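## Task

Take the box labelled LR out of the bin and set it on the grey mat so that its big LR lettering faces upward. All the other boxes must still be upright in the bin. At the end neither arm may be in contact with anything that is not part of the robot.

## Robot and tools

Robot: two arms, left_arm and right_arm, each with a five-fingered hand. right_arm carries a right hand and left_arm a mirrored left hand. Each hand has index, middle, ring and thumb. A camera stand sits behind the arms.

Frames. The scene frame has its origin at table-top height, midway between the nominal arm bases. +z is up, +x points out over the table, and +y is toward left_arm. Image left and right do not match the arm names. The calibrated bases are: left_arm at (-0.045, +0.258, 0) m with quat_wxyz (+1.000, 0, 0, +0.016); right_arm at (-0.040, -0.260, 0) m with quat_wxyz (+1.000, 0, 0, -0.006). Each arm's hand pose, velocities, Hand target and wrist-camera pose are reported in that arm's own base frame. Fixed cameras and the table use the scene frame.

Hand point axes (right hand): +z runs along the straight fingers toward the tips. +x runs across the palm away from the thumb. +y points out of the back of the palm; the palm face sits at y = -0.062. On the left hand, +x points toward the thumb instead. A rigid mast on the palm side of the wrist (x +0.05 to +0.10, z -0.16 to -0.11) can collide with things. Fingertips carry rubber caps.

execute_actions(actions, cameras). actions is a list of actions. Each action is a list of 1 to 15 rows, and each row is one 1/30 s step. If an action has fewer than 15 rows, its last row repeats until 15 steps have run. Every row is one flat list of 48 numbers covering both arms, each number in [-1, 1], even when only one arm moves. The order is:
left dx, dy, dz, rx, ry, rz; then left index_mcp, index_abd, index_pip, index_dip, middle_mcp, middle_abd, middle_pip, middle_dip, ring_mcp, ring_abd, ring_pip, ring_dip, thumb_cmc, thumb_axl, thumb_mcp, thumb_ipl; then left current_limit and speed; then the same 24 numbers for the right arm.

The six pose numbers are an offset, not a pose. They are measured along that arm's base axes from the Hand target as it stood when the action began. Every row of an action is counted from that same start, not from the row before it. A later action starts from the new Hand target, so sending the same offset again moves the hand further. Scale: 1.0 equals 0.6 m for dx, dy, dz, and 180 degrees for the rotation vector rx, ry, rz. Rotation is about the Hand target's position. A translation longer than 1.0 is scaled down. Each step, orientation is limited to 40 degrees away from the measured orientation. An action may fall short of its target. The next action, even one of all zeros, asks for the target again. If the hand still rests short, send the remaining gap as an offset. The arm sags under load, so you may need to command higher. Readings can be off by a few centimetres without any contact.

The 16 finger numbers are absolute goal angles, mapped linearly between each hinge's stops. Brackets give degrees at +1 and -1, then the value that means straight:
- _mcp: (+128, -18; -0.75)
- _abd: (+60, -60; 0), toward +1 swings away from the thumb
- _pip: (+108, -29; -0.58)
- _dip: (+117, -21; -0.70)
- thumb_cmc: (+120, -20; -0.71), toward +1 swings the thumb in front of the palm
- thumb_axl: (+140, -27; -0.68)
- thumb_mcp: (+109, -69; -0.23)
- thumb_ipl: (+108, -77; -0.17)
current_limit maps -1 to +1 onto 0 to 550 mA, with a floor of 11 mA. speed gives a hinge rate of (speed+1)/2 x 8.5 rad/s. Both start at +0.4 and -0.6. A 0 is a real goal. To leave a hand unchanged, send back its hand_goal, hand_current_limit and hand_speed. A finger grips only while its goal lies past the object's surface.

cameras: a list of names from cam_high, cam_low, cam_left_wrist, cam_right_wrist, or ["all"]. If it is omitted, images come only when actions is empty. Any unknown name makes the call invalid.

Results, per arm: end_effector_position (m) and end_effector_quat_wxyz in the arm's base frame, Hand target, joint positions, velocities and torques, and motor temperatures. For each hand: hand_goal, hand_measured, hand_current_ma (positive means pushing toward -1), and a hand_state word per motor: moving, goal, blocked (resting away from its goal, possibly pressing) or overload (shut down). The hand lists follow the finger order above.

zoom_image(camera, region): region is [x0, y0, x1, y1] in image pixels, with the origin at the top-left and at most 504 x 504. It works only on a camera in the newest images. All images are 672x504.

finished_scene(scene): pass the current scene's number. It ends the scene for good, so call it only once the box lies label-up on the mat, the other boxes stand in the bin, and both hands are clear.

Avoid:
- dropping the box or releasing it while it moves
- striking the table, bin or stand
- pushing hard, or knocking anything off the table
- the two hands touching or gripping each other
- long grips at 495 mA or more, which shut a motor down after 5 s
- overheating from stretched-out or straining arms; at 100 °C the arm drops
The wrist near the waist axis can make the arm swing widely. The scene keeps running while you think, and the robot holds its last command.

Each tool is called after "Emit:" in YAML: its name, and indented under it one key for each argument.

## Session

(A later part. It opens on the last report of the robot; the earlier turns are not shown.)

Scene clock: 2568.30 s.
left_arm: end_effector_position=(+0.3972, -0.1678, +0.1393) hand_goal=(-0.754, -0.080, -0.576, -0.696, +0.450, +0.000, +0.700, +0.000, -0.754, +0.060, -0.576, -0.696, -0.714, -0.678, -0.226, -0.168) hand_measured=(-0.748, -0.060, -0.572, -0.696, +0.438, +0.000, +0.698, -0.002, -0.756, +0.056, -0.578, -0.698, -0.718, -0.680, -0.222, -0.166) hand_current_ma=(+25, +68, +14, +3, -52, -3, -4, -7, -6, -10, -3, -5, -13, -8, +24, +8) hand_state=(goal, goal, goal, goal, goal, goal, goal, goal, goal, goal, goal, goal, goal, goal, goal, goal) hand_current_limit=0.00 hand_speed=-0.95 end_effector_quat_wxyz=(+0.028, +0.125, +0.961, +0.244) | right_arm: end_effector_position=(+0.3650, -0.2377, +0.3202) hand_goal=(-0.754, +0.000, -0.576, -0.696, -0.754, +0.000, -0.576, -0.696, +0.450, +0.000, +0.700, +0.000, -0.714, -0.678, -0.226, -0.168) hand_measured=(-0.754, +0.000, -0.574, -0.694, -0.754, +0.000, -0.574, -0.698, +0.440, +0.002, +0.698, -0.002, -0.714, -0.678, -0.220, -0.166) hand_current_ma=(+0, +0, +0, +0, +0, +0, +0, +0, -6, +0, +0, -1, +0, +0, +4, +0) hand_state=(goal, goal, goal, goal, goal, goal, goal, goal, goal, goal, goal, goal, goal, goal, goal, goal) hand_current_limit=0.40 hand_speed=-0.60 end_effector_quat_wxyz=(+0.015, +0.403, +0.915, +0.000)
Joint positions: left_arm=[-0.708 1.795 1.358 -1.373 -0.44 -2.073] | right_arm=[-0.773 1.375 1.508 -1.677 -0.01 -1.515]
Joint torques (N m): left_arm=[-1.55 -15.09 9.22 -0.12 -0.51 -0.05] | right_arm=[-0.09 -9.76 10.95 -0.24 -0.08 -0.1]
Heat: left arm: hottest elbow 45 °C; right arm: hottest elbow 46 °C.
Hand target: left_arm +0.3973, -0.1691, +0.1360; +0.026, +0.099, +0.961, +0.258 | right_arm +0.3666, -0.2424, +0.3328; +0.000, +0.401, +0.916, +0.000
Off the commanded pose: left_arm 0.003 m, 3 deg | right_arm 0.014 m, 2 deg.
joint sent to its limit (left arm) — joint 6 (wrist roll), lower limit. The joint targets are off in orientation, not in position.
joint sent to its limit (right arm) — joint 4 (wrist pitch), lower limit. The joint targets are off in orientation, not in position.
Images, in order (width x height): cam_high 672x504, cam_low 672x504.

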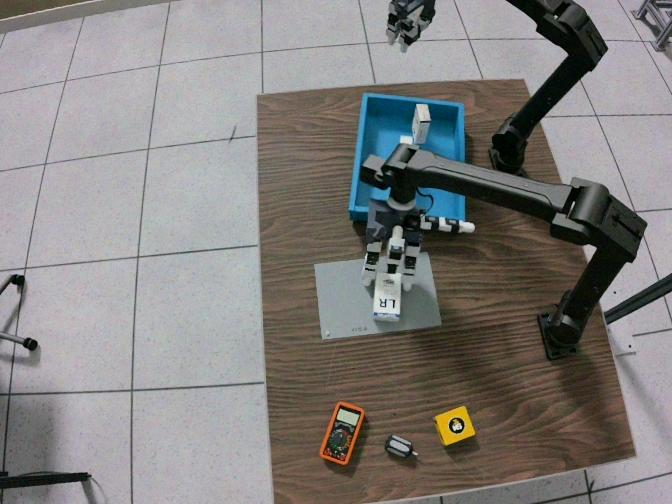

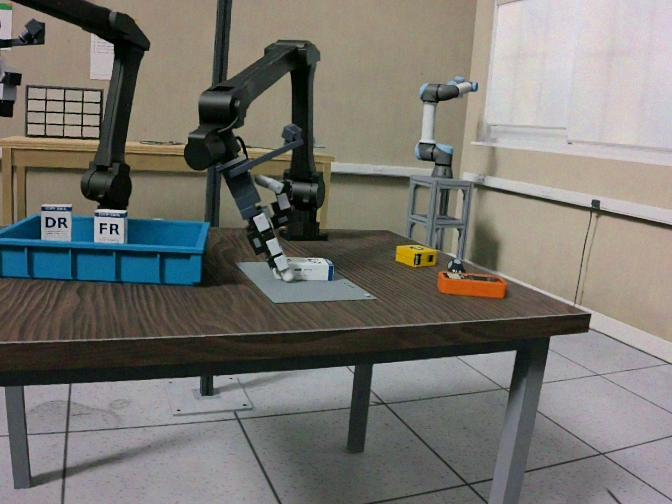

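Emit:
execute_actions:
  actions:
    - [[0,0,0,0,0,0,-0.754,-0.14,-0.576,-0.696,0.45,0,0.7,0,-0.754,0.14,-0.576,-0.696,-0.714,-0.678,-0.226,-0.168,0.0,-0.93,0,0,0,0,0,0,-0.754,0,-0.576,-0.696,-0.754,0,-0.576,-0.696,0.45,0,0.7,0,-0.714,-0.678,-0.226,-0.168,0.4,-0.6]]
    - [[0,0,0.03,0,0,0,-0.754,-0.14,-0.576,-0.696,0.45,0,0.7,0,-0.754,0.14,-0.576,-0.696,-0.714,-0.678,-0.226,-0.168,0.0,-0.93,0,0,0,0,0,0,-0.754,0,-0.576,-0.696,-0.754,0,-0.576,-0.696,0.45,0,0.7,0,-0.714,-0.678,-0.226,-0.168,0.4,-0.6]]
    - [[0,-0.01,0.05,0,0,0,-0.754,-0.14,-0.576,-0.696,0.45,0,0.7,0,-0.754,0.14,-0.576,-0.696,-0.714,-0.678,-0.226,-0.168,0.0,-0.93,0,0,0,0,0,0,-0.754,0,-0.576,-0.696,-0.754,0,-0.576,-0.696,0.45,0,0.7,0,-0.714,-0.678,-0.226,-0.168,0.4,-0.6]]
  cameras: ["cam_high","cam_low"]

Emit:
zoom_image:
  camera: "cam_low"
  region: [250, 200, 380, 310]

Emit:
zoom_image:
  camera: "cam_high"
  region: [340, 230, 450, 350]

Scene clock: 2579.10 s.
left_arm: end_effector_position=(+0.3921, -0.1642, +0.1697) hand_goal=(-0.754, -0.140, -0.576, -0.696, +0.450, +0.000, +0.700, +0.000, -0.754, +0.140, -0.576, -0.696, -0.714, -0.678, -0.226, -0.168) hand_measured=(-0.756, -0.136, -0.574, -0.696, +0.438, +0.000, +0.698, -0.002, -0.756, +0.140, -0.578, -0.698, -0.718, -0.680, -0.220, -0.166) hand_current_ma=(-7, +12, +5, +3, -52, -3, -4, -7, -9, -1, -3, -5, -14, -8, +24, +8) hand_state=(goal, goal, goal, goal, goal, goal, goal, goal, goal, goal, goal, goal, goal, goal, goal, goal) hand_current_limit=0.00 hand_speed=-0.93 end_effector_quat_wxyz=(+0.009, +0.130, +0.958, +0.254) | right_arm: end_effector_position=(+0.3650, -0.2377, +0.3202) hand_goal=(-0.754, +0.000, -0.576, -0.696, -0.754, +0.000, -0.576, -0.696, +0.450, +0.000, +0.700, +0.000, -0.714, -0.678, -0.226, -0.168) hand_measured=(-0.754, +0.000, -0.574, -0.694, -0.754, +0.000, -0.574, -0.698, +0.440, +0.002, +0.698, -0.002, -0.714, -0.678, -0.220, -0.166) hand_current_ma=(+0, +0, +0, +0, +0, +0, +0, +0, -6, +0, +0, -1, +0, +0, +4, +0) hand_state=(goal, goal, goal, goal, goal, goal, goal, goal, goal, goal, goal, goal, goal, goal, goal, goal) hand_current_limit=0.40 hand_speed=-0.60 end_effector_quat_wxyz=(+0.015, +0.403, +0.915, +0.000)
Joint positions: left_arm=[-0.709 1.772 1.4 -1.481 -0.436 -2.073] | right_arm=[-0.773 1.375 1.508 -1.677 -0.01 -1.515]
Joint torques (N m): left_arm=[-2.32 -16.5 12.7 -0.61 -0.41 -0.05] | right_arm=[-0.15 -9.7 10.93 -0.25 -0.07 -0.1]
Heat: left arm: hottest elbow 45 °C; right arm: hottest elbow 46 °C.
Hand target: left_arm +0.3972, -0.1752, +0.1839; +0.026, +0.099, +0.961, +0.258 | right_arm +0.3666, -0.2424, +0.3328; +0.000, +0.401, +0.916, +0.000
Off the commanded pose: left_arm 0.019 m, 4 deg | right_arm 0.014 m, 2 deg.
joint sent to its limit (left arm) — joint 6 (wrist roll), lower limit. The joint targets are off in orientation, not in position.
joint sent to its limit (right arm) — joint 4 (wrist pitch), lower limit. The joint targets are off in orientation, not in position.
Images, in order (width x height): cam_high 672x504, cam_low 672x504.

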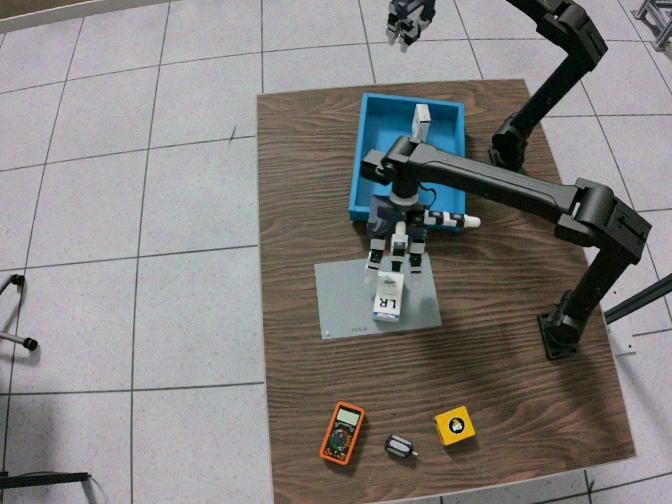

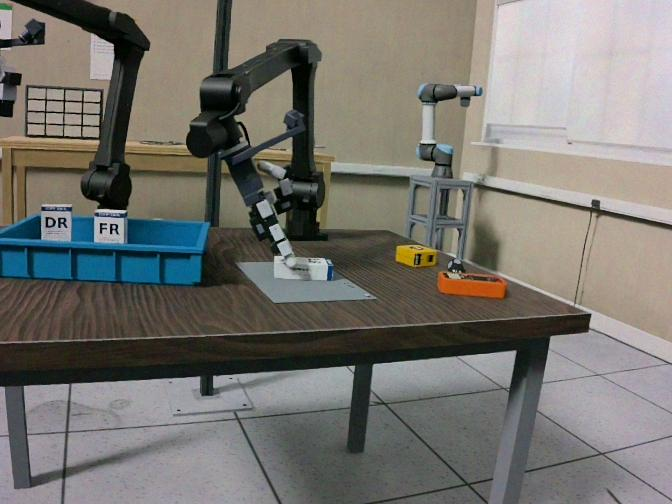

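Scaled by 3.877.

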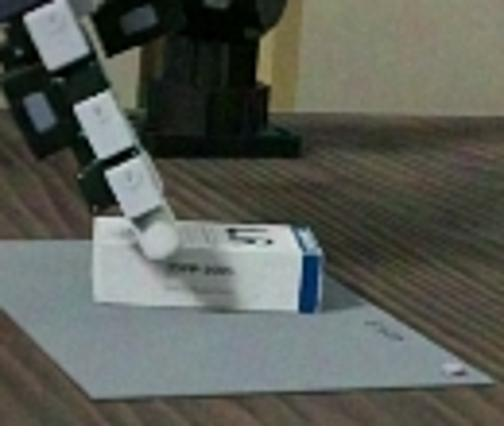

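Scaled by 4.200.

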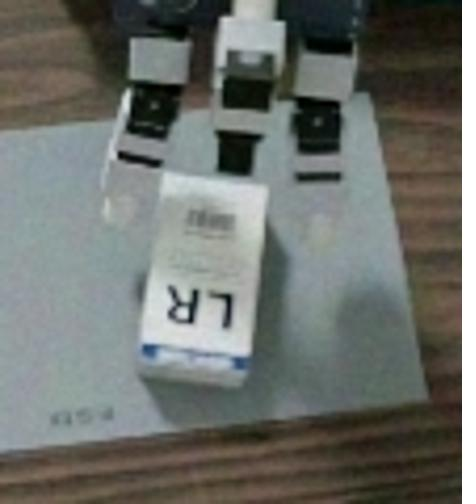

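Emit:
execute_actions:
  actions:
    - [[0,0,0.08,0,0,0,-0.754,-0.14,-0.576,-0.696,0.45,0,0.7,0,-0.754,0.14,-0.576,-0.696,-0.714,-0.678,-0.226,-0.168,0.0,-0.93,0,0,0,0,0,0,-0.754,0,-0.576,-0.696,-0.754,0,-0.576,-0.696,0.45,0,0.7,0,-0.714,-0.678,-0.226,-0.168,0.4,-0.6]]
    - [[0,0,0.08,0,0,0,-0.754,-0.14,-0.576,-0.696,0.45,0,0.7,0,-0.754,0.14,-0.576,-0.696,-0.714,-0.678,-0.226,-0.168,0.0,-0.93,0,0,0,0,0,0,-0.754,0,-0.576,-0.696,-0.754,0,-0.576,-0.696,0.45,0,0.7,0,-0.714,-0.678,-0.226,-0.168,0.4,-0.6]]
  cameras: ["cam_high","cam_low"]

Emit:
zoom_image:
  camera: "cam_high"
  region: [310, 80, 480, 350]

Emit:
zoom_image:
  camera: "cam_low"
  region: [0, 180, 400, 320]

Scene clock: 2585.53 s.
left_arm: end_effector_position=(+0.3940, -0.1666, +0.2674) hand_goal=(-0.754, -0.140, -0.576, -0.696, +0.450, +0.000, +0.700, +0.000, -0.754, +0.140, -0.576, -0.696, -0.714, -0.678, -0.226, -0.168) hand_measured=(-0.758, -0.136, -0.576, -0.696, +0.438, +0.000, +0.698, -0.002, -0.758, +0.140, -0.578, -0.698, -0.718, -0.680, -0.220, -0.166) hand_current_ma=(-14, +10, +3, +3, -52, -3, -3, -7, -14, +0, -3, -5, -19, -8, +26, +8) hand_state=(goal, goal, goal, goal, goal, goal, goal, goal, goal, goal, goal, goal, goal, goal, goal, goal) hand_current_limit=0.00 hand_speed=-0.93 end_effector_quat_wxyz=(+0.033, +0.127, +0.960, +0.246) | right_arm: end_effector_position=(+0.3650, -0.2377, +0.3202) hand_goal=(-0.754, +0.000, -0.576, -0.696, -0.754, +0.000, -0.576, -0.696, +0.450, +0.000, +0.700, +0.000, -0.714, -0.678, -0.226, -0.168) hand_measured=(-0.754, +0.000, -0.574, -0.694, -0.754, +0.000, -0.574, -0.698, +0.440, +0.002, +0.698, -0.002, -0.714, -0.678, -0.220, -0.166) hand_current_ma=(+0, +0, +0, +0, +0, +0, +0, +0, -6, +0, +0, -1, +0, +0, +4, +0) hand_state=(goal, goal, goal, goal, goal, goal, goal, goal, goal, goal, goal, goal, goal, goal, goal, goal) hand_current_limit=0.40 hand_speed=-0.60 end_effector_quat_wxyz=(+0.015, +0.403, +0.915, +0.000)
Joint positions: left_arm=[-0.714 1.689 1.563 -1.678 -0.448 -2.074] | right_arm=[-0.773 1.375 1.508 -1.677 -0.01 -1.515]
Joint torques (N m): left_arm=[-2.26 -15.09 13.19 -0.47 -0.59 -0.05] | right_arm=[-0.09 -9.7 10.95 -0.23 -0.07 -0.1]
Heat: left arm: hottest elbow 46 °C; right arm: hottest elbow 46 °C.
Hand target: left_arm +0.3972, -0.1752, +0.2799; +0.026, +0.099, +0.961, +0.258 | right_arm +0.3666, -0.2424, +0.3328; +0.000, +0.401, +0.916, +0.000
Off the commanded pose: left_arm 0.016 m, 4 deg | right_arm 0.014 m, 2 deg.
joint sent to its limit (left arm) — joint 4 (wrist pitch), lower limit; joint 6 (wrist roll), lower limit. The joint targets are off in orientation, not in position.
joint sent to its limit (right arm) — joint 4 (wrist pitch), lower limit. The joint targets are off in orientation, not in position.
Images, in order (width x height): cam_high 672x504, cam_low 672x504.

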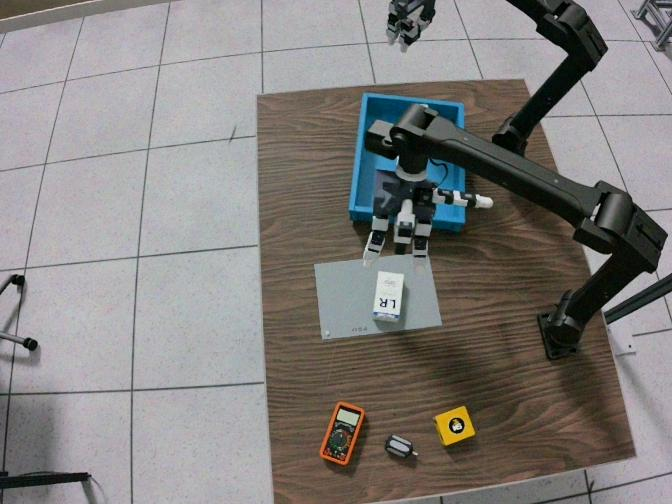

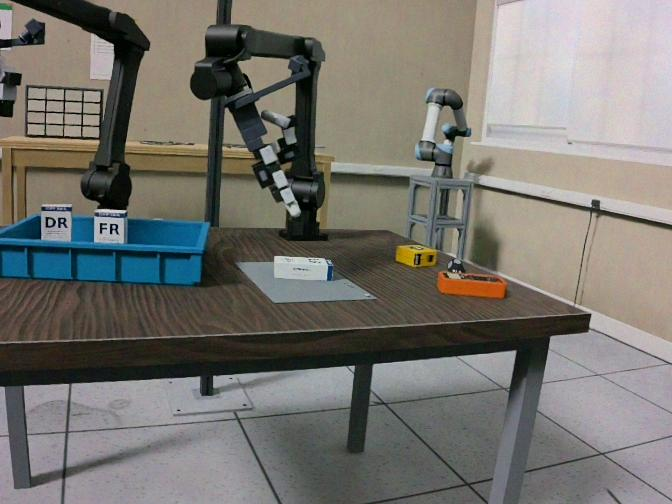

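Scaled by 1.867.

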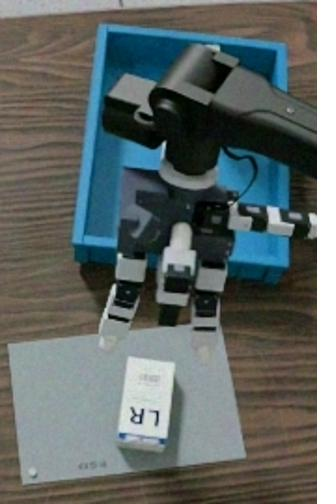

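Scaled by 1.260.

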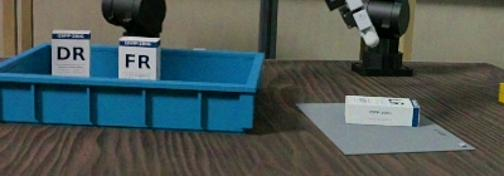

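Emit:
finished_scene:
  scene: 3

The scene is finished: the task was done.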